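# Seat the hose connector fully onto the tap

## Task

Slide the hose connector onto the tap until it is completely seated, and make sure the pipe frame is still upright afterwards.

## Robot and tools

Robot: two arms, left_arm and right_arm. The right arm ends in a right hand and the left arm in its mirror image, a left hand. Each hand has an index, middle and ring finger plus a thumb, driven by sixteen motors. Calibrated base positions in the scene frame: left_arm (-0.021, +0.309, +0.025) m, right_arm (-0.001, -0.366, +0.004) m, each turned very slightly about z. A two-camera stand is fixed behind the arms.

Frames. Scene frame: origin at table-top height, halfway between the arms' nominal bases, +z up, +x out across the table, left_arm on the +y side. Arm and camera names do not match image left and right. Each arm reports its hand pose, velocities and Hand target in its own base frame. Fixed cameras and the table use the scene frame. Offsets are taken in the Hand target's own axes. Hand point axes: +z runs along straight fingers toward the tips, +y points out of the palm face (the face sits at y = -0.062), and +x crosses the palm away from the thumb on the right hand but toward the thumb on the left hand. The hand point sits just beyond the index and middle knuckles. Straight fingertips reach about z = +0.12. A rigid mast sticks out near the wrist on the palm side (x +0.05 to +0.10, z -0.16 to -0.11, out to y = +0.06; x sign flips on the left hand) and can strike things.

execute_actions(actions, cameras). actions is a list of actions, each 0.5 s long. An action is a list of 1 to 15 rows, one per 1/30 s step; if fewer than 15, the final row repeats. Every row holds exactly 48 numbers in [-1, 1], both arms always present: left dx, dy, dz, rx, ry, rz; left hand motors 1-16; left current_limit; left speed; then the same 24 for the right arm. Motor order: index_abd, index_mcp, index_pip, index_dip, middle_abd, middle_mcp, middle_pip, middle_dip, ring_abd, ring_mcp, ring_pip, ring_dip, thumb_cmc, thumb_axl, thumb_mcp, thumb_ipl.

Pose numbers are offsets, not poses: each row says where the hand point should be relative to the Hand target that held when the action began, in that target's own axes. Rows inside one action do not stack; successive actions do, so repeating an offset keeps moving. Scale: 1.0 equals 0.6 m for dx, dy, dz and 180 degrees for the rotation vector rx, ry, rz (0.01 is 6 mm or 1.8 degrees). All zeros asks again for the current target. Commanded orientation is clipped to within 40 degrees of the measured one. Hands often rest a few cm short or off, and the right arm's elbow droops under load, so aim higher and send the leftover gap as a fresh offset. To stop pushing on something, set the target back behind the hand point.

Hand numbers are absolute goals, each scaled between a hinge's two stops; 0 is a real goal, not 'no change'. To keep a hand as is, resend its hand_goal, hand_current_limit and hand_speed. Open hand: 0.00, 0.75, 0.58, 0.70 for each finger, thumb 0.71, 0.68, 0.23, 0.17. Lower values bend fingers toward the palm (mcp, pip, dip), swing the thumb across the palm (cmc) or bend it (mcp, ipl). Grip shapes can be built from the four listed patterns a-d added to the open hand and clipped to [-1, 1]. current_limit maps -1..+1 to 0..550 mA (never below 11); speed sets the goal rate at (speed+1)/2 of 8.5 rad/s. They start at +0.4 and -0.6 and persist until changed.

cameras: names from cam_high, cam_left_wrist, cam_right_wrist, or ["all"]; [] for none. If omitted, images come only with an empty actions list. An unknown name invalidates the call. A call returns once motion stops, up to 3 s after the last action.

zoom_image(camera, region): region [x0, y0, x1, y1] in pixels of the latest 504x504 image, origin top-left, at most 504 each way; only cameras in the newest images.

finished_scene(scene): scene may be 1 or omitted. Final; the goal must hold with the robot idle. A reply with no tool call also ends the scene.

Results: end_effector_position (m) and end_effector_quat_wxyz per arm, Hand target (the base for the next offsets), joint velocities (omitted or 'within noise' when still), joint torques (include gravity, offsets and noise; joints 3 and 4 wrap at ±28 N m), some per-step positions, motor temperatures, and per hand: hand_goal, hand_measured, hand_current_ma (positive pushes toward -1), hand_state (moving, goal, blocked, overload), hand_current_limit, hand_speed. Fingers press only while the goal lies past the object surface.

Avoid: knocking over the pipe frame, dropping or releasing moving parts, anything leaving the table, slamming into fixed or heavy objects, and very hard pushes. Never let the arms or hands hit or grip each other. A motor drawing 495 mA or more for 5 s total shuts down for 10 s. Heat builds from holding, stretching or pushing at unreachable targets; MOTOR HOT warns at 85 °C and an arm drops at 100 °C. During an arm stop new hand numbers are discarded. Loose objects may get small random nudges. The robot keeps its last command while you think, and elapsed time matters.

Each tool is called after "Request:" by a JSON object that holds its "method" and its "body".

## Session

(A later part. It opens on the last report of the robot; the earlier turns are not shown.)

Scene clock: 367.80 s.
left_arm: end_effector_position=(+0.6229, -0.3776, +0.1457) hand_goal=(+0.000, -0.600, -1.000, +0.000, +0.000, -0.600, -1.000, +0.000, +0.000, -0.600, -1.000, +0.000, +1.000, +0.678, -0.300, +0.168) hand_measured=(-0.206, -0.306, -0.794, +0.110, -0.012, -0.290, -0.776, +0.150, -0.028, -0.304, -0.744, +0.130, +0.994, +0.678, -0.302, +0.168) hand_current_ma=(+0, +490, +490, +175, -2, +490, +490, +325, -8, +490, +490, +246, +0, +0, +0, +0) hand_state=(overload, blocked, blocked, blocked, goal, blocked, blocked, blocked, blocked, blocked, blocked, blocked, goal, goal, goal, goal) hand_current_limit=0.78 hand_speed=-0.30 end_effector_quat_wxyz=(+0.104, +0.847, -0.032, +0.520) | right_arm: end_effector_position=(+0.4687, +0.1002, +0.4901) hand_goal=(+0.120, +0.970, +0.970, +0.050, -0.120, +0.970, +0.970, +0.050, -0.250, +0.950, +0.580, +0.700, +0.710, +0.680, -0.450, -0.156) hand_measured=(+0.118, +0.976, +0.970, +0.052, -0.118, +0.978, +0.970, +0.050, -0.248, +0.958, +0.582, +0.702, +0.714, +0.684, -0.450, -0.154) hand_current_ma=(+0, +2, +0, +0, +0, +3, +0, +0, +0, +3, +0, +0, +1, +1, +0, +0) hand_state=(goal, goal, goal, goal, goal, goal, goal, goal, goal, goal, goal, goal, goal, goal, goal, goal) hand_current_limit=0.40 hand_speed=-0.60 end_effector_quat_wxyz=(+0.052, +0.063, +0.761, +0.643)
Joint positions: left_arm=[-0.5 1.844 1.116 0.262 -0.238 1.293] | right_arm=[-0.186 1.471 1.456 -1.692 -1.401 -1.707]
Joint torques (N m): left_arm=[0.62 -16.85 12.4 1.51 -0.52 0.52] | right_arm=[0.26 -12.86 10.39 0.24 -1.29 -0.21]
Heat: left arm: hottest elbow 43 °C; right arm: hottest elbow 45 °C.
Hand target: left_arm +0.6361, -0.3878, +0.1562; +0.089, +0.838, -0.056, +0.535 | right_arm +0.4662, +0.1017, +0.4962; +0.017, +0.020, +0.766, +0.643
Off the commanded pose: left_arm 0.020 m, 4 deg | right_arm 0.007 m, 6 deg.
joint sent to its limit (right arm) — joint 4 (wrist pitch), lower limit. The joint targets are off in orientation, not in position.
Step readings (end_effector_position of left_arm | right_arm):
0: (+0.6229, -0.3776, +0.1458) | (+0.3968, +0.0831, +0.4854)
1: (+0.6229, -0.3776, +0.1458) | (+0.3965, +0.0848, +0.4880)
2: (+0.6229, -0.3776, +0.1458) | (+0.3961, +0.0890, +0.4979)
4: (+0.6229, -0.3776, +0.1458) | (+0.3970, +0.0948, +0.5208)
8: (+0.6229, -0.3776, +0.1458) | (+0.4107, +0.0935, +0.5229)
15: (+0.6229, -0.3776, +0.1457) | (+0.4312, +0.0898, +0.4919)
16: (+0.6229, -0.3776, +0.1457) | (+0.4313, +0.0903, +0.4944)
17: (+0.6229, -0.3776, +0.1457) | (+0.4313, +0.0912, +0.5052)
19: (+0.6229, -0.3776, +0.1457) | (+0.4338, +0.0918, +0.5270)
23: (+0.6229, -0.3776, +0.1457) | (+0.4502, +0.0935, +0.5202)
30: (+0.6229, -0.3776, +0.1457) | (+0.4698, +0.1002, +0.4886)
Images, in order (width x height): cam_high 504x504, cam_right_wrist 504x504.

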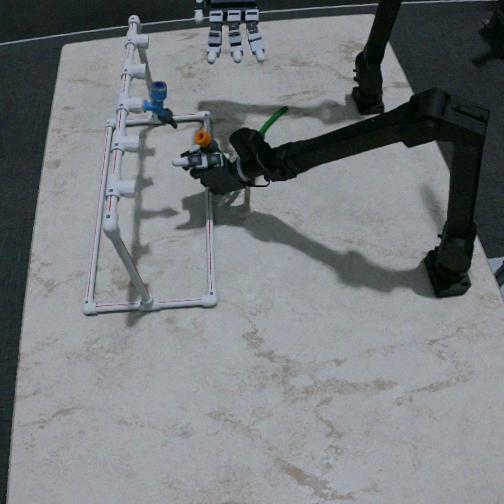

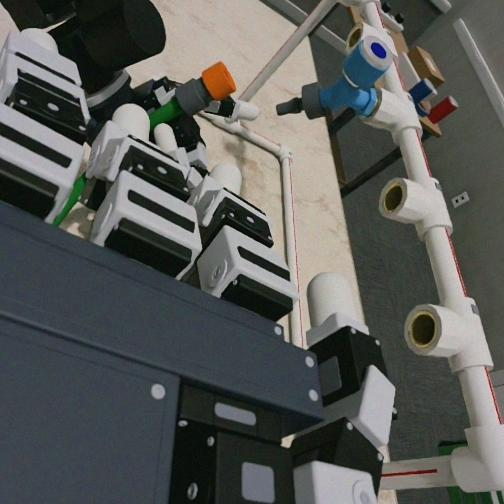

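Request:
{"method": "execute_actions", "body": {"actions": [[[0.0228,-0.0081,0.0437,0,0,0,0,-0.6,-1.0,0.0,0,-0.6,-1.0,0.0,0,-0.6,-1.0,0.0,1.0,0.678,-0.3,0.168,0.78,-0.3,0,0,0,0,0,0,0.12,0.97,0.97,0.05,-0.12,0.97,0.97,0.05,-0.25,0.95,0.58,0.7,0.71,0.68,-0.45,-0.156,0.4,-0.6]]], "cameras": ["cam_high","cam_right_wrist"]}}

Request:
{"method": "zoom_image", "body": {"camera": "cam_right_wrist", "region": [140, 20, 380, 160]}}

Request:
{"method": "zoom_image", "body": {"camera": "cam_high", "region": [140, 70, 260, 190]}}

Scene clock: 377.13 s.
left_arm: end_effector_position=(+0.6465, -0.3875, +0.1447) hand_goal=(+0.000, -0.600, -1.000, +0.000, +0.000, -0.600, -1.000, +0.000, +0.000, -0.600, -1.000, +0.000, +1.000, +0.678, -0.300, +0.168) hand_measured=(-0.206, -0.306, -0.794, +0.110, -0.012, -0.290, -0.776, +0.150, -0.028, -0.312, -0.738, +0.130, +0.994, +0.678, -0.302, +0.168) hand_current_ma=(+0, +489, +489, +175, -2, +490, +490, +325, -8, +489, +490, +246, +0, +0, +0, +0) hand_state=(overload, blocked, blocked, blocked, goal, blocked, blocked, blocked, blocked, blocked, blocked, blocked, goal, goal, goal, goal) hand_current_limit=0.78 hand_speed=-0.30 end_effector_quat_wxyz=(+0.105, +0.848, -0.038, +0.518) | right_arm: end_effector_position=(+0.4686, +0.1002, +0.4901) hand_goal=(+0.120, +0.970, +0.970, +0.050, -0.120, +0.970, +0.970, +0.050, -0.250, +0.950, +0.580, +0.700, +0.710, +0.680, -0.450, -0.156) hand_measured=(+0.118, +0.976, +0.970, +0.052, -0.118, +0.978, +0.970, +0.050, -0.248, +0.958, +0.582, +0.702, +0.714, +0.684, -0.450, -0.154) hand_current_ma=(+0, +2, +0, +0, +0, +3, +0, +0, +0, +3, +0, +0, +1, +1, +0, +0) hand_state=(goal, goal, goal, goal, goal, goal, goal, goal, goal, goal, goal, goal, goal, goal, goal, goal) hand_current_limit=0.40 hand_speed=-0.60 end_effector_quat_wxyz=(+0.052, +0.063, +0.761, +0.643)
Joint positions: left_arm=[-0.491 1.897 1.201 0.227 -0.221 1.305] | right_arm=[-0.186 1.471 1.456 -1.692 -1.401 -1.707]
Joint torques (N m): left_arm=[1.79 -17.85 12.75 1.54 -0.33 0.51] | right_arm=[0.38 -13.04 10.59 0.21 -1.28 -0.16]
Heat: left arm: hottest elbow 44 °C; right arm: hottest elbow 45 °C.
Hand target: left_arm +0.6659, -0.3886, +0.1570; +0.089, +0.838, -0.056, +0.535 | right_arm +0.4662, +0.1017, +0.4962; +0.017, +0.020, +0.766, +0.643
Off the commanded pose: left_arm 0.023 m, 4 deg | right_arm 0.007 m, 6 deg.
joint sent to its limit (right arm) — joint 4 (wrist pitch), lower limit. The joint targets are off in orientation, not in position.
Step readings (end_effector_position of left_arm | right_arm):
0: (+0.6229, -0.3776, +0.1457) | (+0.4686, +0.1002, +0.4901)
1: (+0.6230, -0.3777, +0.1456) | (+0.4686, +0.1002, +0.4901)
2: (+0.6238, -0.3785, +0.1454) | (+0.4686, +0.1002, +0.4901)
4: (+0.6286, -0.3822, +0.1460) | (+0.4686, +0.1002, +0.4901)
8: (+0.6417, -0.3875, +0.1476) | (+0.4686, +0.1002, +0.4901)
15: (+0.6460, -0.3871, +0.1449) | (+0.4686, +0.1002, +0.4901)
Images, in order (width x height): cam_high 504x504, cam_right_wrist 504x504.

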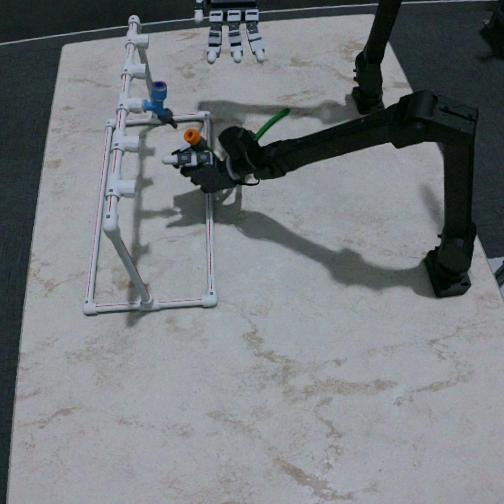

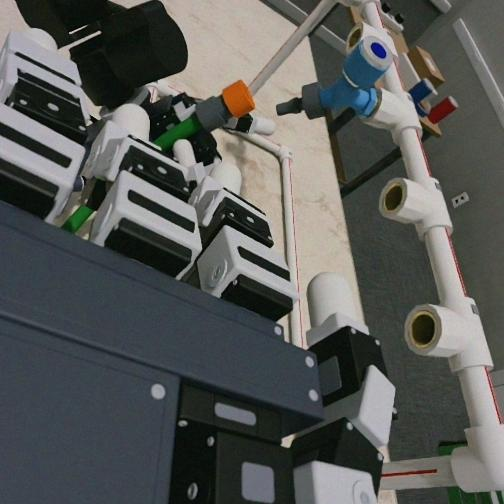

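Scaled by 2.100 from the camera's 504x504 image, which has a finer 720x720 frame.

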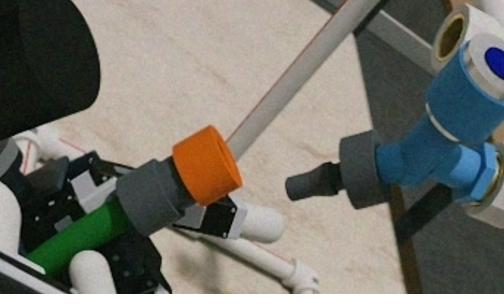

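Scaled by 4.200 from the camera's 504x504 image, which has a finer 720x720 frame.

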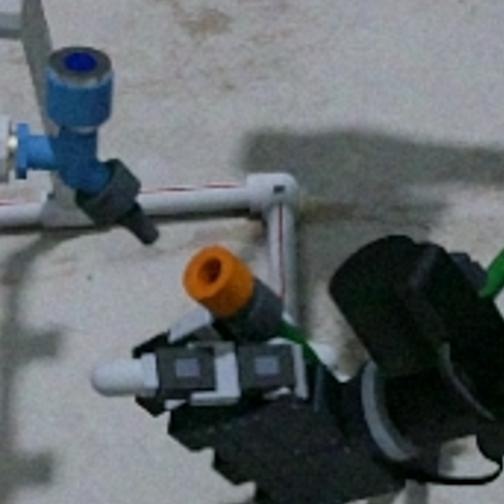

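Request:
{"method": "execute_actions", "body": {"actions": [[[0.0022,-0.0487,-0.0109,0,0,0,0,-0.6,-1.0,0.0,0,-0.6,-1.0,0.0,0,-0.6,-1.0,0.0,1.0,0.678,-0.3,0.168,0.78,-0.3,0,0,0,0,0,0,0.12,0.97,0.97,0.05,-0.12,0.97,0.97,0.05,-0.25,0.95,0.58,0.7,0.71,0.68,-0.45,-0.156,0.4,-0.6]]], "cameras": ["cam_high","cam_right_wrist"]}}

Request:
{"method": "zoom_image", "body": {"camera": "cam_right_wrist", "region": [140, 20, 380, 160]}}

Request:
{"method": "zoom_image", "body": {"camera": "cam_high", "region": [140, 70, 260, 190]}}

Request:
{"method": "execute_actions", "body": {"actions": [[[-0.0443,-0.0069,0.0221,0,0,0,0,-0.6,-1.0,0.0,0,-0.6,-1.0,0.0,0,-0.6,-1.0,0.0,1.0,0.678,-0.3,0.168,0.78,-0.3,0,0,0,0,0,0,0.12,0.97,0.97,0.05,-0.12,0.97,0.97,0.05,-0.25,0.95,0.58,0.7,0.71,0.68,-0.45,-0.156,0.4,-0.6]]], "cameras": ["cam_high","cam_right_wrist"]}}

Request:
{"method": "zoom_image", "body": {"camera": "cam_right_wrist", "region": [140, 20, 380, 160]}}

Request:
{"method": "zoom_image", "body": {"camera": "cam_high", "region": [140, 70, 260, 190]}}

Scene clock: 381.83 s.
left_arm: end_effector_position=(+0.6615, -0.3580, +0.1440) hand_goal=(+0.000, -0.600, -1.000, +0.000, +0.000, -0.600, -1.000, +0.000, +0.000, -0.600, -1.000, +0.000, +1.000, +0.678, -0.300, +0.168) hand_measured=(-0.206, -0.306, -0.794, +0.110, -0.012, -0.290, -0.776, +0.150, -0.028, -0.314, -0.736, +0.130, +0.994, +0.678, -0.302, +0.168) hand_current_ma=(+0, +490, +489, +175, -2, +490, +489, +325, -8, +490, +489, +246, +0, +0, +0, +0) hand_state=(overload, blocked, blocked, blocked, goal, blocked, blocked, blocked, blocked, blocked, blocked, blocked, goal, goal, goal, goal) hand_current_limit=0.78 hand_speed=-0.30 end_effector_quat_wxyz=(+0.101, +0.849, -0.035, +0.518) | right_arm: end_effector_position=(+0.4686, +0.1002, +0.4901) hand_goal=(+0.120, +0.970, +0.970, +0.050, -0.120, +0.970, +0.970, +0.050, -0.250, +0.950, +0.580, +0.700, +0.710, +0.680, -0.450, -0.156) hand_measured=(+0.118, +0.976, +0.970, +0.052, -0.118, +0.978, +0.970, +0.050, -0.248, +0.958, +0.582, +0.702, +0.714, +0.684, -0.450, -0.154) hand_current_ma=(+0, +2, +0, +0, +0, +3, +0, +0, +0, +3, +0, +0, +1, +1, +0, +0) hand_state=(goal, goal, goal, goal, goal, goal, goal, goal, goal, goal, goal, goal, goal, goal, goal, goal) hand_current_limit=0.40 hand_speed=-0.60 end_effector_quat_wxyz=(+0.052, +0.063, +0.761, +0.643)
Joint positions: left_arm=[-0.436 1.897 1.202 0.227 -0.18 1.328] | right_arm=[-0.186 1.471 1.456 -1.692 -1.401 -1.707]
Joint torques (N m): left_arm=[1.14 -20.19 9.48 2.1 -0.27 0.44] | right_arm=[0.38 -12.98 10.56 0.24 -1.28 -0.16]
Heat: left arm: hottest elbow 44 °C; right arm: hottest elbow 45 °C.
Hand target: left_arm +0.6663, -0.3585, +0.1585; +0.088, +0.838, -0.056, +0.535 | right_arm +0.4662, +0.1017, +0.4962; +0.017, +0.020, +0.766, +0.643
Off the commanded pose: left_arm 0.015 m, 4 deg | right_arm 0.007 m, 6 deg.
joint sent to its limit (right arm) — joint 4 (wrist pitch), lower limit. The joint targets are off in orientation, not in position.
Step readings (end_effector_position of left_arm | right_arm):
0: (+0.6466, -0.3875, +0.1450) | (+0.4686, +0.1002, +0.4901)
1: (+0.6465, -0.3875, +0.1449) | (+0.4686, +0.1002, +0.4901)
2: (+0.6461, -0.3877, +0.1450) | (+0.4686, +0.1002, +0.4901)
4: (+0.6467, -0.3856, +0.1450) | (+0.4686, +0.1002, +0.4901)
8: (+0.6547, -0.3711, +0.1447) | (+0.4686, +0.1002, +0.4901)
15: (+0.6618, -0.3578, +0.1444) | (+0.4686, +0.1002, +0.4901)
Images, in order (width x height): cam_high 504x504, cam_right_wrist 504x504.

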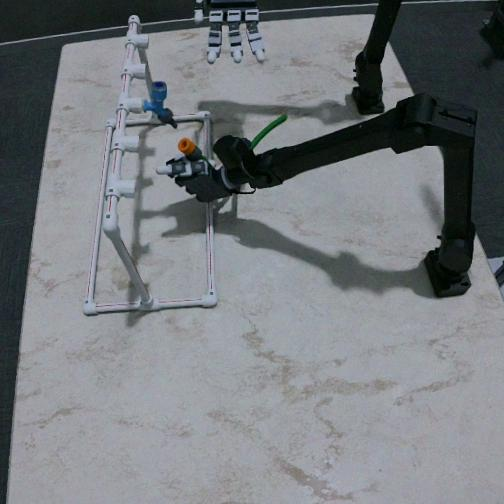

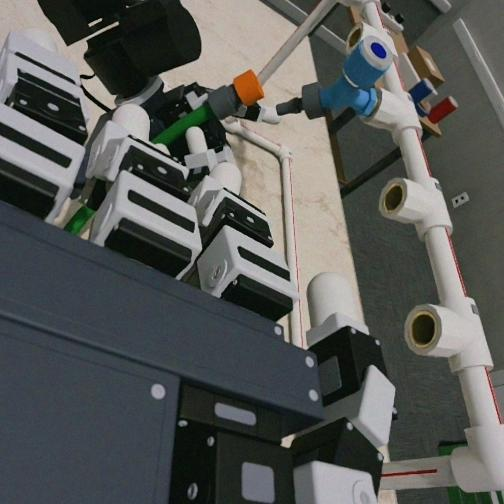

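Scaled by 2.100 from the camera's 504x504 image, which has a finer 720x720 frame.

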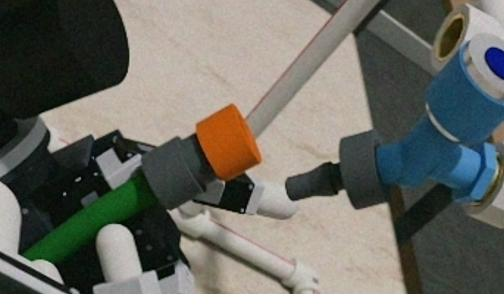

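Scaled by 4.200 from the camera's 504x504 image, which has a finer 720x720 frame.

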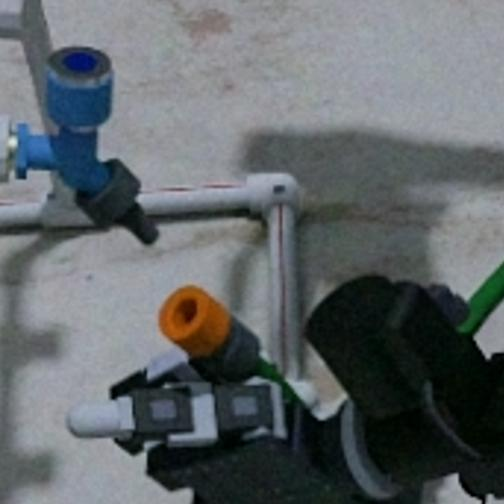

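Scene clock: 382.57 s.
left_arm: end_effector_position=(+0.6657, -0.3593, +0.1394) hand_goal=(+0.000, -0.600, -1.000, +0.000, +0.000, -0.600, -1.000, +0.000, +0.000, -0.600, -1.000, +0.000, +1.000, +0.678, -0.300, +0.168) hand_measured=(-0.206, -0.306, -0.794, +0.110, -0.012, -0.290, -0.776, +0.150, -0.028, -0.318, -0.734, +0.130, +0.994, +0.678, -0.302, +0.168) hand_current_ma=(+0, +490, +490, +175, -2, +489, +489, +325, -8, +489, +490, +246, +0, +0, +0, +0) hand_state=(overload, blocked, blocked, blocked, goal, blocked, blocked, blocked, blocked, blocked, blocked, blocked, goal, goal, goal, goal) hand_current_limit=0.78 hand_speed=-0.30 end_effector_quat_wxyz=(+0.106, +0.841, -0.035, +0.529) | right_arm: end_effector_position=(+0.4686, +0.1002, +0.4901) hand_goal=(+0.120, +0.970, +0.970, +0.050, -0.120, +0.970, +0.970, +0.050, -0.250, +0.950, +0.580, +0.700, +0.710, +0.680, -0.450, -0.156) hand_measured=(+0.118, +0.976, +0.970, +0.052, -0.118, +0.978, +0.970, +0.050, -0.248, +0.958, +0.582, +0.702, +0.714, +0.684, -0.450, -0.154) hand_current_ma=(+0, +2, +0, +0, +0, +3, +0, +0, +0, +3, +0, +0, +1, +1, +0, +0) hand_state=(goal, goal, goal, goal, goal, goal, goal, goal, goal, goal, goal, goal, goal, goal, goal, goal) hand_current_limit=0.40 hand_speed=-0.60 end_effector_quat_wxyz=(+0.052, +0.063, +0.761, +0.643)
Joint positions: left_arm=[-0.434 1.922 1.202 0.283 -0.177 1.332] | right_arm=[-0.186 1.471 1.456 -1.692 -1.401 -1.707]
Joint torques (N m): left_arm=[1.2 -17.96 8.05 2.52 -0.25 0.45] | right_arm=[0.21 -12.98 10.58 0.2 -1.28 -0.16]
Heat: left arm: hottest elbow 44 °C; right arm: hottest elbow 45 °C.
Hand target: left_arm +0.6676, -0.3575, +0.1288; +0.089, +0.838, -0.056, +0.535 | right_arm +0.4662, +0.1017, +0.4962; +0.017, +0.020, +0.766, +0.643
Off the commanded pose: left_arm 0.011 m, 3 deg | right_arm 0.007 m, 6 deg.
joint sent to its limit (right arm) — joint 4 (wrist pitch), lower limit. The joint targets are off in orientation, not in position.
Step readings (end_effector_position of left_arm | right_arm):
0: (+0.6615, -0.3580, +0.1440) | (+0.4686, +0.1002, +0.4901)
1: (+0.6615, -0.3581, +0.1441) | (+0.4686, +0.1002, +0.4901)
2: (+0.6617, -0.3582, +0.1448) | (+0.4686, +0.1002, +0.4901)
4: (+0.6626, -0.3589, +0.1471) | (+0.4686, +0.1002, +0.4901)
8: (+0.6643, -0.3600, +0.1468) | (+0.4686, +0.1002, +0.4901)
15: (+0.6656, -0.3591, +0.1388) | (+0.4686, +0.1002, +0.4901)
Images, in order (width x height): cam_high 504x504, cam_right_wrist 504x504.

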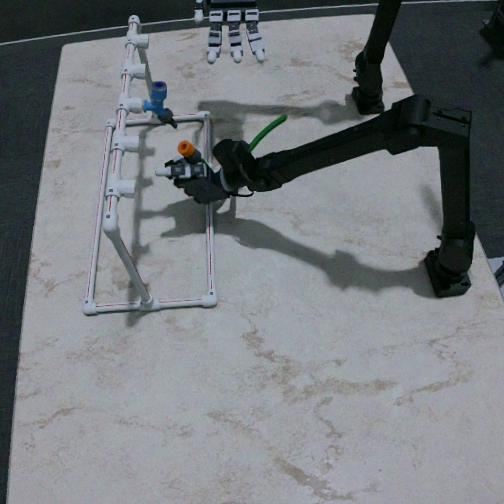

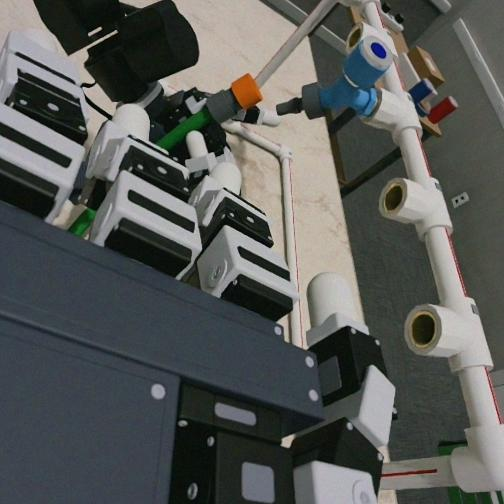

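Scaled by 2.100 from the camera's 504x504 image, which has a finer 720x720 frame.

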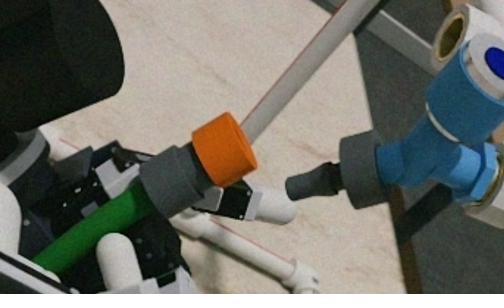

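Scaled by 4.200 from the camera's 504x504 image, which has a finer 720x720 frame.

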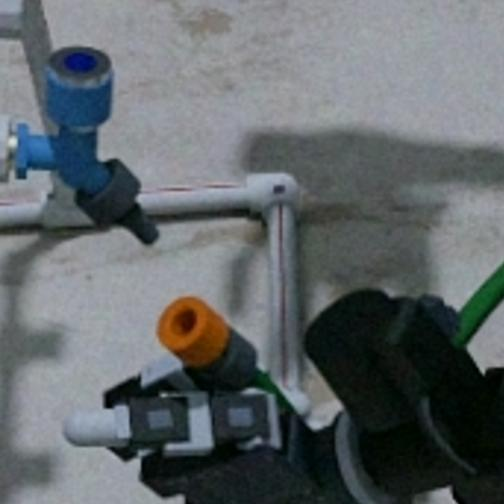

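Request:
{"method": "execute_actions", "body": {"actions": [[[-0.0287,0.043,0.002,0,-0.0323,0.0582,0,-0.6,-1.0,0.0,0,-0.6,-1.0,0.0,0,-0.6,-1.0,0.0,1.0,0.678,-0.3,0.168,0.78,-0.3,0,0,0,0,0,0,0.12,0.97,0.97,0.05,-0.12,0.97,0.97,0.05,-0.25,0.95,0.58,0.7,0.71,0.68,-0.45,-0.156,0.4,-0.6]]], "cameras": ["cam_high","cam_right_wrist"]}}

Request:
{"method": "zoom_image", "body": {"camera": "cam_right_wrist", "region": [140, 20, 380, 160]}}

Request:
{"method": "zoom_image", "body": {"camera": "cam_high", "region": [140, 70, 260, 190]}}

Scene clock: 387.70 s.
left_arm: end_effector_position=(+0.6553, -0.3664, +0.1113) hand_goal=(+0.000, -0.600, -1.000, +0.000, +0.000, -0.600, -1.000, +0.000, +0.000, -0.600, -1.000, +0.000, +1.000, +0.678, -0.300, +0.168) hand_measured=(-0.208, -0.306, -0.794, +0.104, -0.012, -0.290, -0.776, +0.150, -0.028, -0.318, -0.730, +0.130, +0.994, +0.678, -0.302, +0.168) hand_current_ma=(+0, +490, +490, +158, -2, +490, +489, +325, -9, +490, +490, +246, -1, +0, +0, +0) hand_state=(overload, blocked, blocked, blocked, goal, blocked, blocked, blocked, blocked, blocked, blocked, blocked, goal, goal, goal, goal) hand_current_limit=0.78 hand_speed=-0.30 end_effector_quat_wxyz=(+0.052, +0.863, -0.099, +0.492) | right_arm: end_effector_position=(+0.4686, +0.1002, +0.4901) hand_goal=(+0.120, +0.970, +0.970, +0.050, -0.120, +0.970, +0.970, +0.050, -0.250, +0.950, +0.580, +0.700, +0.710, +0.680, -0.450, -0.156) hand_measured=(+0.118, +0.976, +0.970, +0.052, -0.118, +0.978, +0.970, +0.050, -0.248, +0.958, +0.582, +0.702, +0.714, +0.684, -0.450, -0.154) hand_current_ma=(+0, +2, +0, +0, +0, +3, +0, +0, +0, +3, +0, +0, +1, +1, +0, +0) hand_state=(goal, goal, goal, goal, goal, goal, goal, goal, goal, goal, goal, goal, goal, goal, goal, goal) hand_current_limit=0.40 hand_speed=-0.60 end_effector_quat_wxyz=(+0.052, +0.063, +0.761, +0.643)
Joint positions: left_arm=[-0.447 1.922 1.231 0.144 -0.196 1.462] | right_arm=[-0.186 1.471 1.456 -1.692 -1.401 -1.707]
Joint torques (N m): left_arm=[-0.56 -18.78 11.17 1.2 -0.32 0.65] | right_arm=[0.32 -13.04 10.56 0.23 -1.28 -0.16]
Heat: left arm: hottest elbow 43 °C; right arm: hottest elbow 45 °C.
Hand target: left_arm +0.6565, -0.3828, +0.1148; +0.036, +0.856, -0.137, +0.498 | right_arm +0.4662, +0.1017, +0.4962; +0.017, +0.020, +0.766, +0.643
Off the commanded pose: left_arm 0.017 m, 5 deg | right_arm 0.007 m, 6 deg.
joint sent to its limit (right arm) — joint 4 (wrist pitch), lower limit. The joint targets are off in orientation, not in position.
Step readings (end_effector_position of left_arm | right_arm):
0: (+0.6657, -0.3593, +0.1394) | (+0.4686, +0.1002, +0.4901)
1: (+0.6656, -0.3593, +0.1393) | (+0.4686, +0.1002, +0.4901)
2: (+0.6648, -0.3593, +0.1368) | (+0.4686, +0.1002, +0.4901)
4: (+0.6613, -0.3594, +0.1272) | (+0.4686, +0.1002, +0.4901)
8: (+0.6550, -0.3586, +0.1099) | (+0.4686, +0.1002, +0.4901)
15: (+0.6558, -0.3652, +0.1119) | (+0.4686, +0.1002, +0.4901)
Images, in order (width x height): cam_high 504x504, cam_right_wrist 504x504.

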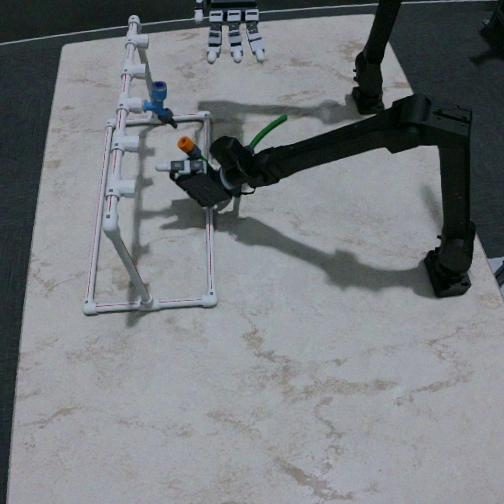

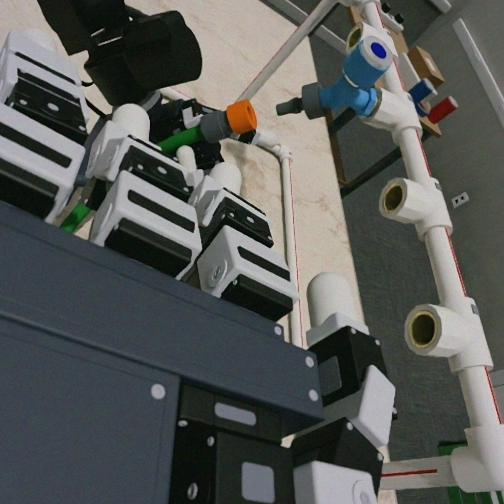

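Scaled by 2.100 from the camera's 504x504 image, which has a finer 720x720 frame.

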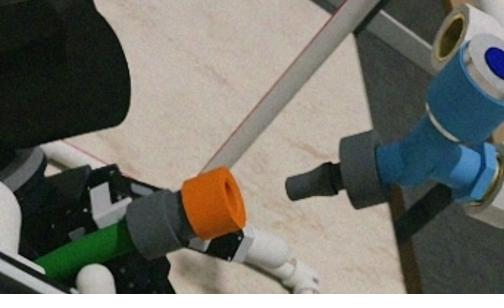

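Scaled by 4.200 from the camera's 504x504 image, which has a finer 720x720 frame.

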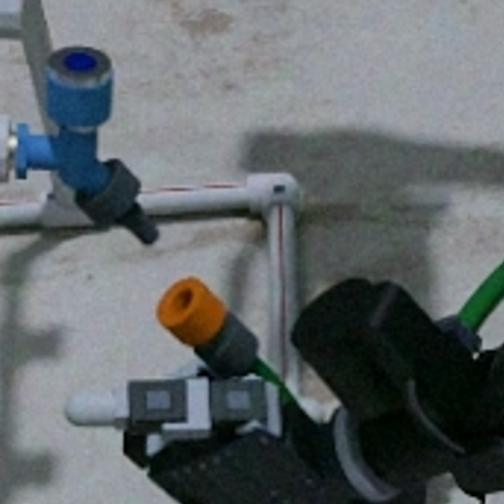

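Request:
{"method": "execute_actions", "body": {"actions": [[[-0.0183,0.0042,-0.0163,0,-0.0258,0.0152,0,-0.6,-1.0,0.0,0,-0.6,-1.0,0.0,0,-0.6,-1.0,0.0,1.0,0.678,-0.3,0.168,0.78,-0.3,0,0,0,0,0,0,0.12,0.97,0.97,0.05,-0.12,0.97,0.97,0.05,-0.25,0.95,0.58,0.7,0.71,0.68,-0.45,-0.156,0.4,-0.6]]], "cameras": ["cam_high","cam_right_wrist"]}}

Request:
{"method": "zoom_image", "body": {"camera": "cam_right_wrist", "region": [180, 60, 350, 160]}}

Request:
{"method": "zoom_image", "body": {"camera": "cam_high", "region": [140, 80, 230, 170]}}

Scene clock: 390.93 s.
left_arm: end_effector_position=(+0.6429, -0.3654, +0.1010) hand_goal=(+0.000, -0.600, -1.000, +0.000, +0.000, -0.600, -1.000, +0.000, +0.000, -0.600, -1.000, +0.000, +1.000, +0.678, -0.300, +0.168) hand_measured=(-0.208, -0.306, -0.794, +0.104, -0.012, -0.290, -0.776, +0.150, -0.028, -0.318, -0.726, +0.130, +0.994, +0.678, -0.302, +0.168) hand_current_ma=(+0, +490, +489, +157, -2, +490, +490, +325, -9, +489, +489, +246, -1, +0, +0, +0) hand_state=(overload, blocked, blocked, blocked, goal, blocked, blocked, blocked, blocked, blocked, blocked, blocked, goal, goal, goal, goal) hand_current_limit=0.78 hand_speed=-0.30 end_effector_quat_wxyz=(+0.034, +0.882, -0.118, +0.456) | right_arm: end_effector_position=(+0.4686, +0.1002, +0.4901) hand_goal=(+0.120, +0.970, +0.970, +0.050, -0.120, +0.970, +0.970, +0.050, -0.250, +0.950, +0.580, +0.700, +0.710, +0.680, -0.450, -0.156) hand_measured=(+0.118, +0.976, +0.970, +0.052, -0.118, +0.978, +0.970, +0.050, -0.248, +0.958, +0.582, +0.702, +0.714, +0.684, -0.450, -0.154) hand_current_ma=(+0, +2, +0, +0, +0, +3, +0, +0, +0, +3, +0, +0, +1, +1, +0, +0) hand_state=(goal, goal, goal, goal, goal, goal, goal, goal, goal, goal, goal, goal, goal, goal, goal, goal) hand_current_limit=0.40 hand_speed=-0.60 end_effector_quat_wxyz=(+0.052, +0.063, +0.761, +0.643)
Joint positions: left_arm=[-0.453 1.902 1.24 0.026 -0.2 1.484] | right_arm=[-0.186 1.471 1.456 -1.692 -1.401 -1.707]
Joint torques (N m): left_arm=[-0.56 -19.43 11.07 1.03 -0.32 0.68] | right_arm=[0.38 -13.1 10.58 0.24 -1.28 -0.15]
Heat: left arm: hottest elbow 43 °C; right arm: hottest elbow 45 °C.
Hand target: left_arm +0.6424, -0.3812, +0.1099; +0.019, +0.872, -0.159, +0.463 | right_arm +0.4662, +0.1017, +0.4962; +0.017, +0.020, +0.766, +0.643
Off the commanded pose: left_arm 0.018 m, 5 deg | right_arm 0.007 m, 6 deg.
joint sent to its limit (right arm) — joint 4 (wrist pitch), lower limit. The joint targets are off in orientation, not in position.
Step readings (end_effector_position of left_arm | right_arm):
0: (+0.6552, -0.3664, +0.1111) | (+0.4686, +0.1002, +0.4901)
1: (+0.6550, -0.3663, +0.1107) | (+0.4686, +0.1002, +0.4901)
2: (+0.6544, -0.3660, +0.1093) | (+0.4686, +0.1002, +0.4901)
4: (+0.6512, -0.3647, +0.1046) | (+0.4686, +0.1002, +0.4901)
8: (+0.6455, -0.3636, +0.1004) | (+0.4686, +0.1002, +0.4901)
15: (+0.6432, -0.3653, +0.1014) | (+0.4686, +0.1002, +0.4901)
Images, in order (width x height): cam_high 504x504, cam_right_wrist 504x504.

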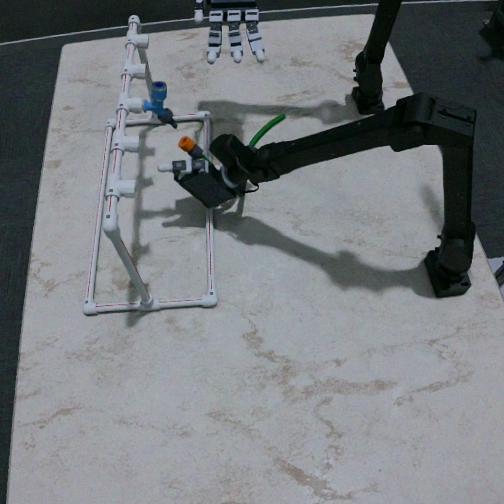

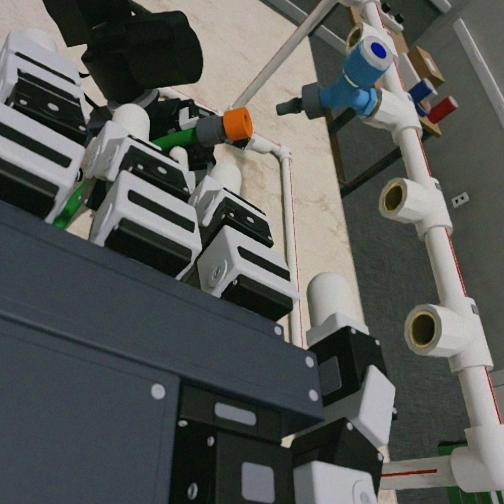

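Scaled by 2.965 from the camera's 504x504 image, which has a finer 720x720 frame.

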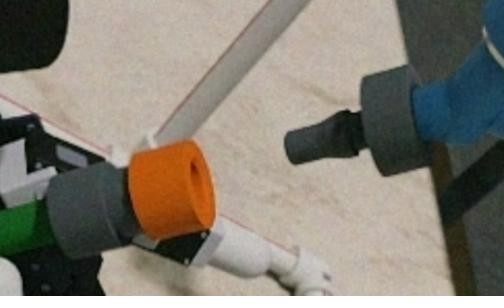

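Scaled by 5.600 from the camera's 504x504 image, which has a finer 720x720 frame.

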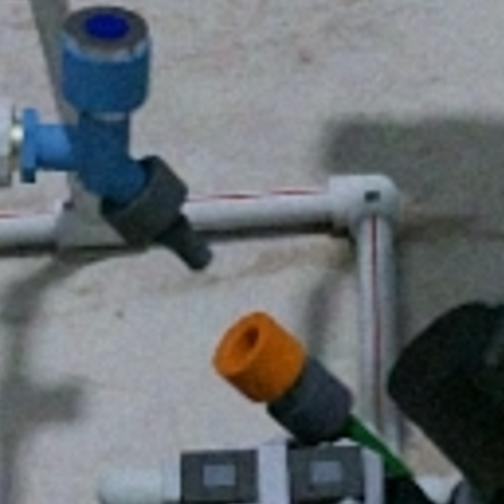

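Request:
{"method": "execute_actions", "body": {"actions": [[[0.0585,-0.0017,-0.0218,0,0,0,0,-0.6,-1.0,0.0,0,-0.6,-1.0,0.0,0,-0.6,-1.0,0.0,1.0,0.678,-0.3,0.168,0.78,-0.3,0,0,0,0,0,0,0.12,0.97,0.97,0.05,-0.12,0.97,0.97,0.05,-0.25,0.95,0.58,0.7,0.71,0.68,-0.45,-0.156,0.4,-0.6]]], "cameras": ["cam_high","cam_right_wrist"]}}

Request:
{"method": "zoom_image", "body": {"camera": "cam_right_wrist", "region": [180, 60, 350, 160]}}

Request:
{"method": "zoom_image", "body": {"camera": "cam_high", "region": [140, 80, 230, 170]}}

Scene clock: 393.03 s.
left_arm: end_effector_position=(+0.6435, -0.3764, +0.1267) hand_goal=(+0.000, -0.600, -1.000, +0.000, +0.000, -0.600, -1.000, +0.000, +0.000, -0.600, -1.000, +0.000, +1.000, +0.678, -0.300, +0.168) hand_measured=(-0.208, -0.306, -0.794, +0.104, -0.012, -0.290, -0.776, +0.150, -0.028, -0.318, -0.726, +0.130, +0.994, +0.678, -0.302, +0.168) hand_current_ma=(+0, +490, +489, +156, -2, +490, +489, +325, -9, +489, +489, +246, -1, +0, +0, +0) hand_state=(overload, blocked, blocked, blocked, goal, blocked, blocked, blocked, blocked, blocked, blocked, blocked, goal, goal, goal, goal) hand_current_limit=0.78 hand_speed=-0.30 end_effector_quat_wxyz=(+0.031, +0.884, -0.128, +0.448) | right_arm: end_effector_position=(+0.4686, +0.1002, +0.4901) hand_goal=(+0.120, +0.970, +0.970, +0.050, -0.120, +0.970, +0.970, +0.050, -0.250, +0.950, +0.580, +0.700, +0.710, +0.680, -0.450, -0.156) hand_measured=(+0.118, +0.976, +0.970, +0.052, -0.118, +0.978, +0.970, +0.050, -0.248, +0.958, +0.582, +0.702, +0.714, +0.684, -0.450, -0.154) hand_current_ma=(+0, +2, +0, +0, +0, +3, +0, +0, +0, +3, +0, +0, +1, +1, +0, +0) hand_state=(goal, goal, goal, goal, goal, goal, goal, goal, goal, goal, goal, goal, goal, goal, goal, goal) hand_current_limit=0.40 hand_speed=-0.60 end_effector_quat_wxyz=(+0.052, +0.063, +0.761, +0.643)
Joint positions: left_arm=[-0.466 1.874 1.295 -0.077 -0.201 1.492] | right_arm=[-0.186 1.471 1.456 -1.692 -1.401 -1.707]
Joint torques (N m): left_arm=[0.21 -19.78 12.4 1.14 -0.37 0.62] | right_arm=[0.38 -13.04 10.61 0.23 -1.28 -0.16]
Heat: left arm: hottest elbow 43 °C; right arm: hottest elbow 45 °C.
Hand target: left_arm +0.6505, -0.3870, +0.1462; +0.019, +0.872, -0.159, +0.463 | right_arm +0.4662, +0.1017, +0.4962; +0.017, +0.020, +0.766, +0.643
Off the commanded pose: left_arm 0.023 m, 4 deg | right_arm 0.007 m, 6 deg.
joint sent to its limit (right arm) — joint 4 (wrist pitch), lower limit. The joint targets are off in orientation, not in position.
Step readings (end_effector_position of left_arm | right_arm):
0: (+0.6429, -0.3654, +0.1010) | (+0.4686, +0.1002, +0.4901)
1: (+0.6430, -0.3655, +0.1013) | (+0.4686, +0.1002, +0.4901)
2: (+0.6430, -0.3654, +0.1011) | (+0.4686, +0.1002, +0.4901)
4: (+0.6430, -0.3660, +0.1025) | (+0.4686, +0.1002, +0.4901)
8: (+0.6437, -0.3713, +0.1150) | (+0.4686, +0.1002, +0.4901)
15: (+0.6443, -0.3768, +0.1282) | (+0.4686, +0.1002, +0.4901)
Images, in order (width x height): cam_high 504x504, cam_right_wrist 504x504.

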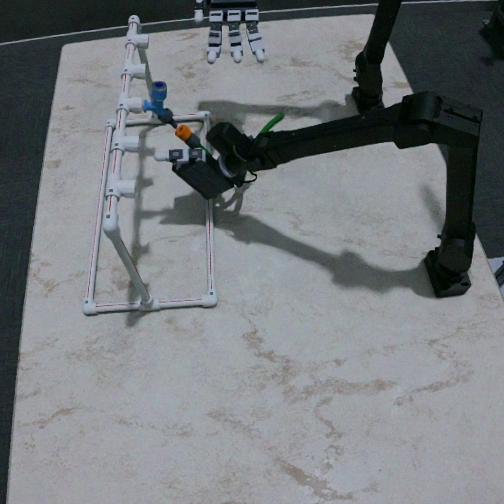

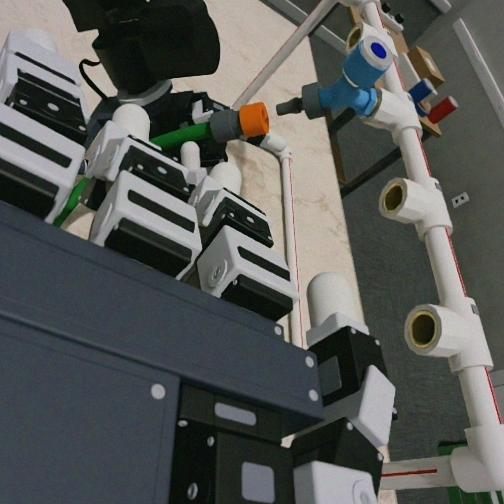

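Scaled by 2.965 from the camera's 504x504 image, which has a finer 720x720 frame.

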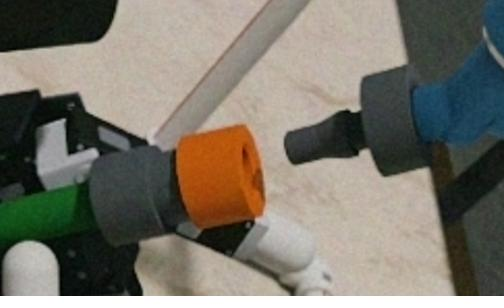

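Scaled by 5.600 from the camera's 504x504 image, which has a finer 720x720 frame.

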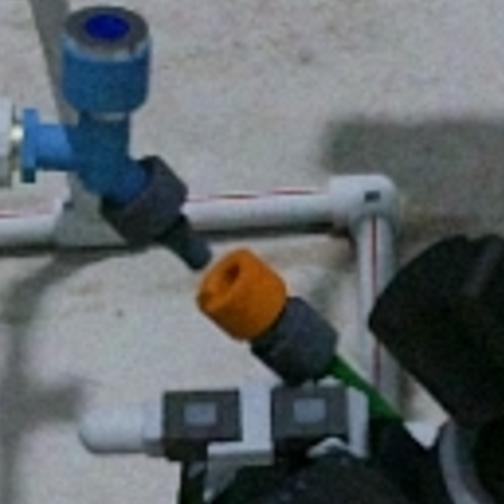

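Request:
{"method": "execute_actions", "body": {"actions": [[[0.0212,-0.0115,-0.0005,0,0,0,0,-0.6,-1.0,0.0,0,-0.6,-1.0,0.0,0,-0.6,-1.0,0.0,1.0,0.678,-0.3,0.168,0.78,-0.3,0,0,0,0,0,0,0.12,0.97,0.97,0.05,-0.12,0.97,0.97,0.05,-0.25,0.95,0.58,0.7,0.71,0.68,-0.45,-0.156,0.4,-0.6]]], "cameras": ["cam_high","cam_right_wrist"]}}

Request:
{"method": "zoom_image", "body": {"camera": "cam_right_wrist", "region": [210, 70, 330, 150]}}

Request:
{"method": "zoom_image", "body": {"camera": "cam_high", "region": [150, 90, 220, 160]}}

Scene clock: 394.97 s.
left_arm: end_effector_position=(+0.6457, -0.3787, +0.1317) hand_goal=(+0.000, -0.600, -1.000, +0.000, +0.000, -0.600, -1.000, +0.000, +0.000, -0.600, -1.000, +0.000, +1.000, +0.678, -0.300, +0.168) hand_measured=(-0.208, -0.306, -0.794, +0.104, -0.012, -0.290, -0.776, +0.150, -0.028, -0.318, -0.726, +0.130, +0.994, +0.678, -0.302, +0.168) hand_current_ma=(+0, +489, +490, +156, -2, +489, +490, +325, -9, +489, +489, +246, -1, +0, +0, +0) hand_state=(overload, blocked, blocked, blocked, goal, blocked, blocked, blocked, blocked, blocked, blocked, blocked, goal, goal, goal, goal) hand_current_limit=0.78 hand_speed=-0.30 end_effector_quat_wxyz=(+0.030, +0.886, -0.134, +0.443) | right_arm: end_effector_position=(+0.4686, +0.1002, +0.4901) hand_goal=(+0.120, +0.970, +0.970, +0.050, -0.120, +0.970, +0.970, +0.050, -0.250, +0.950, +0.580, +0.700, +0.710, +0.680, -0.450, -0.156) hand_measured=(+0.118, +0.976, +0.970, +0.052, -0.118, +0.978, +0.970, +0.050, -0.248, +0.958, +0.582, +0.702, +0.714, +0.684, -0.450, -0.154) hand_current_ma=(+0, +2, +0, +0, +0, +3, +0, +0, +0, +3, +0, +0, +1, +1, +0, +0) hand_state=(goal, goal, goal, goal, goal, goal, goal, goal, goal, goal, goal, goal, goal, goal, goal, goal) hand_current_limit=0.40 hand_speed=-0.60 end_effector_quat_wxyz=(+0.052, +0.063, +0.761, +0.643)
Joint positions: left_arm=[-0.466 1.874 1.319 -0.11 -0.197 1.5] | right_arm=[-0.186 1.471 1.456 -1.692 -1.401 -1.707]
Joint torques (N m): left_arm=[1.08 -20.07 13.14 1.25 -0.23 0.55] | right_arm=[0.32 -13.22 10.61 0.2 -1.28 -0.16]
Heat: left arm: hottest elbow 44 °C; right arm: hottest elbow 45 °C.
Hand target: left_arm +0.6589, -0.3836, +0.1573; +0.019, +0.872, -0.159, +0.463 | right_arm +0.4662, +0.1017, +0.4962; +0.017, +0.020, +0.766, +0.643
Off the commanded pose: left_arm 0.029 m, 4 deg | right_arm 0.007 m, 6 deg.
joint sent to its limit (right arm) — joint 4 (wrist pitch), lower limit. The joint targets are off in orientation, not in position.
Step readings (end_effector_position of left_arm | right_arm):
0: (+0.6435, -0.3764, +0.1266) | (+0.4686, +0.1002, +0.4901)
1: (+0.6434, -0.3763, +0.1265) | (+0.4686, +0.1002, +0.4901)
2: (+0.6433, -0.3763, +0.1264) | (+0.4686, +0.1002, +0.4901)
4: (+0.6432, -0.3766, +0.1264) | (+0.4686, +0.1002, +0.4901)
8: (+0.6449, -0.3780, +0.1301) | (+0.4686, +0.1002, +0.4901)
15: (+0.6459, -0.3788, +0.1321) | (+0.4686, +0.1002, +0.4901)
Images, in order (width x height): cam_high 504x504, cam_right_wrist 504x504.

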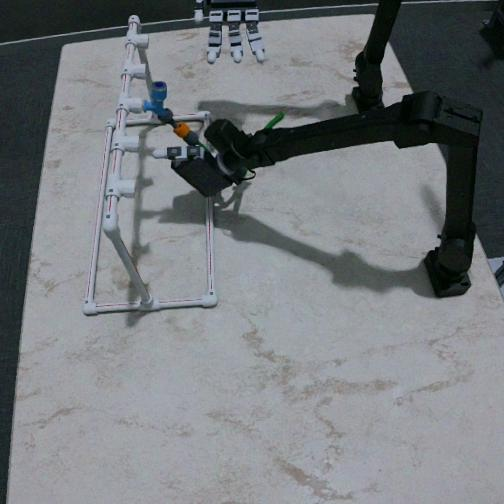

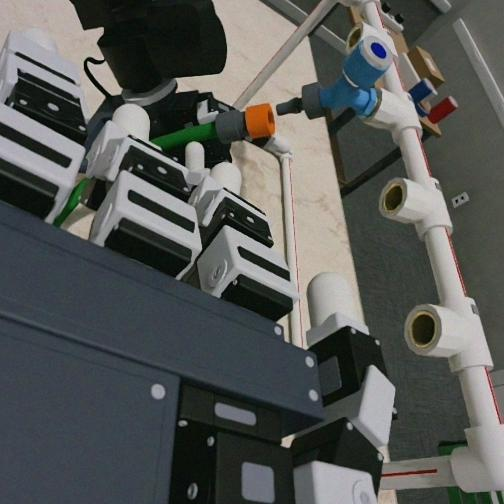

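Scaled by 4.200 from the camera's 504x504 image, which has a finer 720x720 frame.

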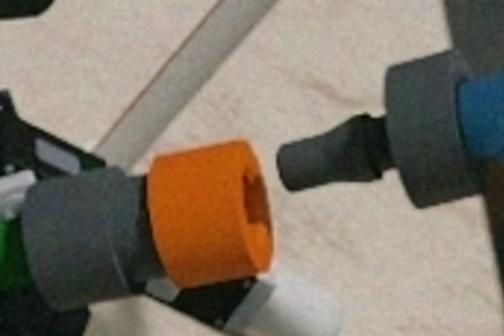

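Scaled by 7.200 from the camera's 504x504 image, which has a finer 720x720 frame.

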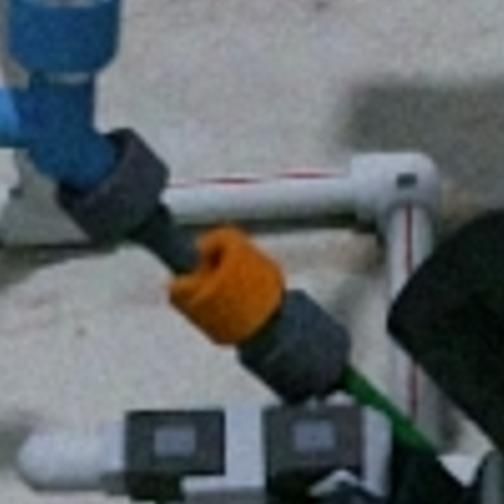

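Request:
{"method": "execute_actions", "body": {"actions": [[[-0.0008,-0.0215,-0.0053,0,0,0,0,-0.6,-1.0,0.0,0,-0.6,-1.0,0.0,0,-0.6,-1.0,0.0,1.0,0.678,-0.3,0.168,0.78,-0.3,0,0,0,0,0,0,0.12,0.97,0.97,0.05,-0.12,0.97,0.97,0.05,-0.25,0.95,0.58,0.7,0.71,0.68,-0.45,-0.156,0.4,-0.6]]], "cameras": ["cam_high","cam_right_wrist"]}}

Request:
{"method": "zoom_image", "body": {"camera": "cam_right_wrist", "region": [210, 70, 330, 150]}}

Request:
{"method": "zoom_image", "body": {"camera": "cam_high", "region": [150, 90, 220, 160]}}

Scene clock: 396.93 s.
left_arm: end_effector_position=(+0.6488, -0.3714, +0.1315) hand_goal=(+0.000, -0.600, -1.000, +0.000, +0.000, -0.600, -1.000, +0.000, +0.000, -0.600, -1.000, +0.000, +1.000, +0.678, -0.300, +0.168) hand_measured=(-0.208, -0.306, -0.794, +0.104, -0.012, -0.290, -0.776, +0.150, -0.028, -0.318, -0.726, +0.130, +0.994, +0.678, -0.302, +0.168) hand_current_ma=(+0, +489, +490, +156, -2, +490, +490, +325, -9, +490, +489, +246, -1, +0, +0, +0) hand_state=(overload, blocked, blocked, blocked, goal, blocked, blocked, blocked, blocked, blocked, blocked, blocked, goal, goal, goal, goal) hand_current_limit=0.78 hand_speed=-0.30 end_effector_quat_wxyz=(+0.032, +0.886, -0.135, +0.442) | right_arm: end_effector_position=(+0.4686, +0.1002, +0.4901) hand_goal=(+0.120, +0.970, +0.970, +0.050, -0.120, +0.970, +0.970, +0.050, -0.250, +0.950, +0.580, +0.700, +0.710, +0.680, -0.450, -0.156) hand_measured=(+0.118, +0.976, +0.970, +0.052, -0.118, +0.978, +0.970, +0.050, -0.248, +0.958, +0.582, +0.702, +0.714, +0.684, -0.450, -0.154) hand_current_ma=(+0, +2, +0, +0, +0, +3, +0, +0, +0, +3, +0, +0, +1, +1, +0, +0) hand_state=(goal, goal, goal, goal, goal, goal, goal, goal, goal, goal, goal, goal, goal, goal, goal, goal) hand_current_limit=0.40 hand_speed=-0.60 end_effector_quat_wxyz=(+0.052, +0.063, +0.761, +0.643)
Joint positions: left_arm=[-0.451 1.874 1.319 -0.11 -0.18 1.51] | right_arm=[-0.186 1.471 1.456 -1.692 -1.401 -1.707]
Joint torques (N m): left_arm=[1.49 -21.3 12.05 1.28 -0.26 0.6] | right_arm=[0.44 -13.1 10.59 0.21 -1.28 -0.16]
Heat: left arm: hottest elbow 44 °C; right arm: hottest elbow 45 °C.
Hand target: left_arm +0.6600, -0.3705, +0.1602; +0.019, +0.872, -0.159, +0.463 | right_arm +0.4662, +0.1017, +0.4962; +0.017, +0.020, +0.766, +0.643
Off the commanded pose: left_arm 0.031 m, 4 deg | right_arm 0.007 m, 6 deg.
joint sent to its limit (right arm) — joint 4 (wrist pitch), lower limit. The joint targets are off in orientation, not in position.
Step readings (end_effector_position of left_arm | right_arm):
0: (+0.6457, -0.3787, +0.1317) | (+0.4686, +0.1002, +0.4901)
1: (+0.6455, -0.3788, +0.1317) | (+0.4686, +0.1002, +0.4901)
2: (+0.6455, -0.3787, +0.1317) | (+0.4686, +0.1002, +0.4901)
4: (+0.6453, -0.3784, +0.1317) | (+0.4686, +0.1002, +0.4901)
8: (+0.6469, -0.3751, +0.1317) | (+0.4686, +0.1002, +0.4901)
15: (+0.6489, -0.3713, +0.1316) | (+0.4686, +0.1002, +0.4901)
Images, in order (width x height): cam_high 504x504, cam_right_wrist 504x504.

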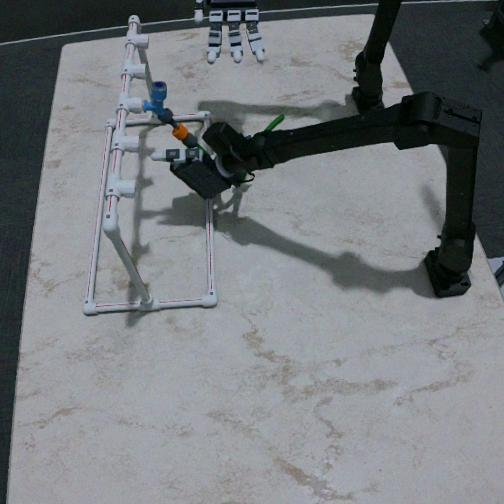

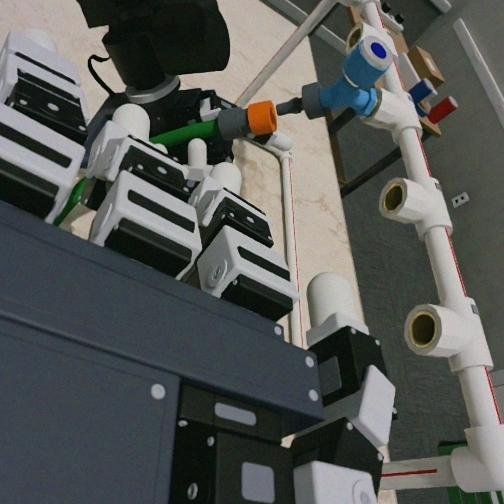

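Scaled by 4.200 from the camera's 504x504 image, which has a finer 720x720 frame.

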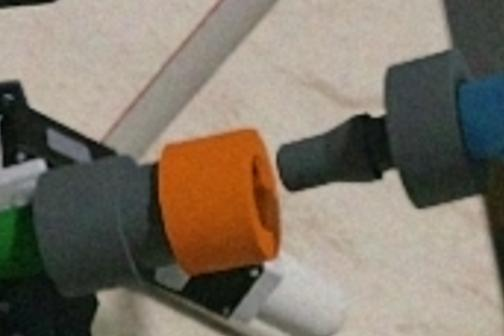

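Scaled by 7.200 from the camera's 504x504 image, which has a finer 720x720 frame.

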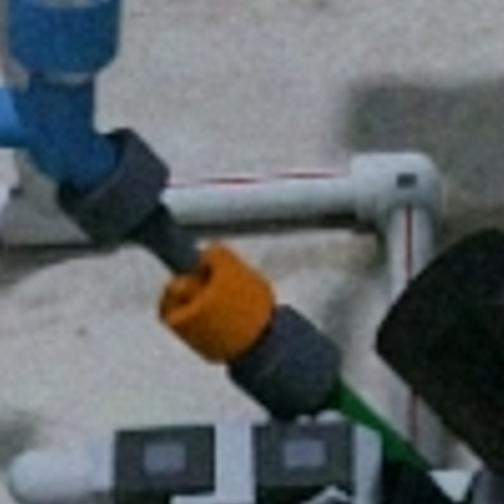

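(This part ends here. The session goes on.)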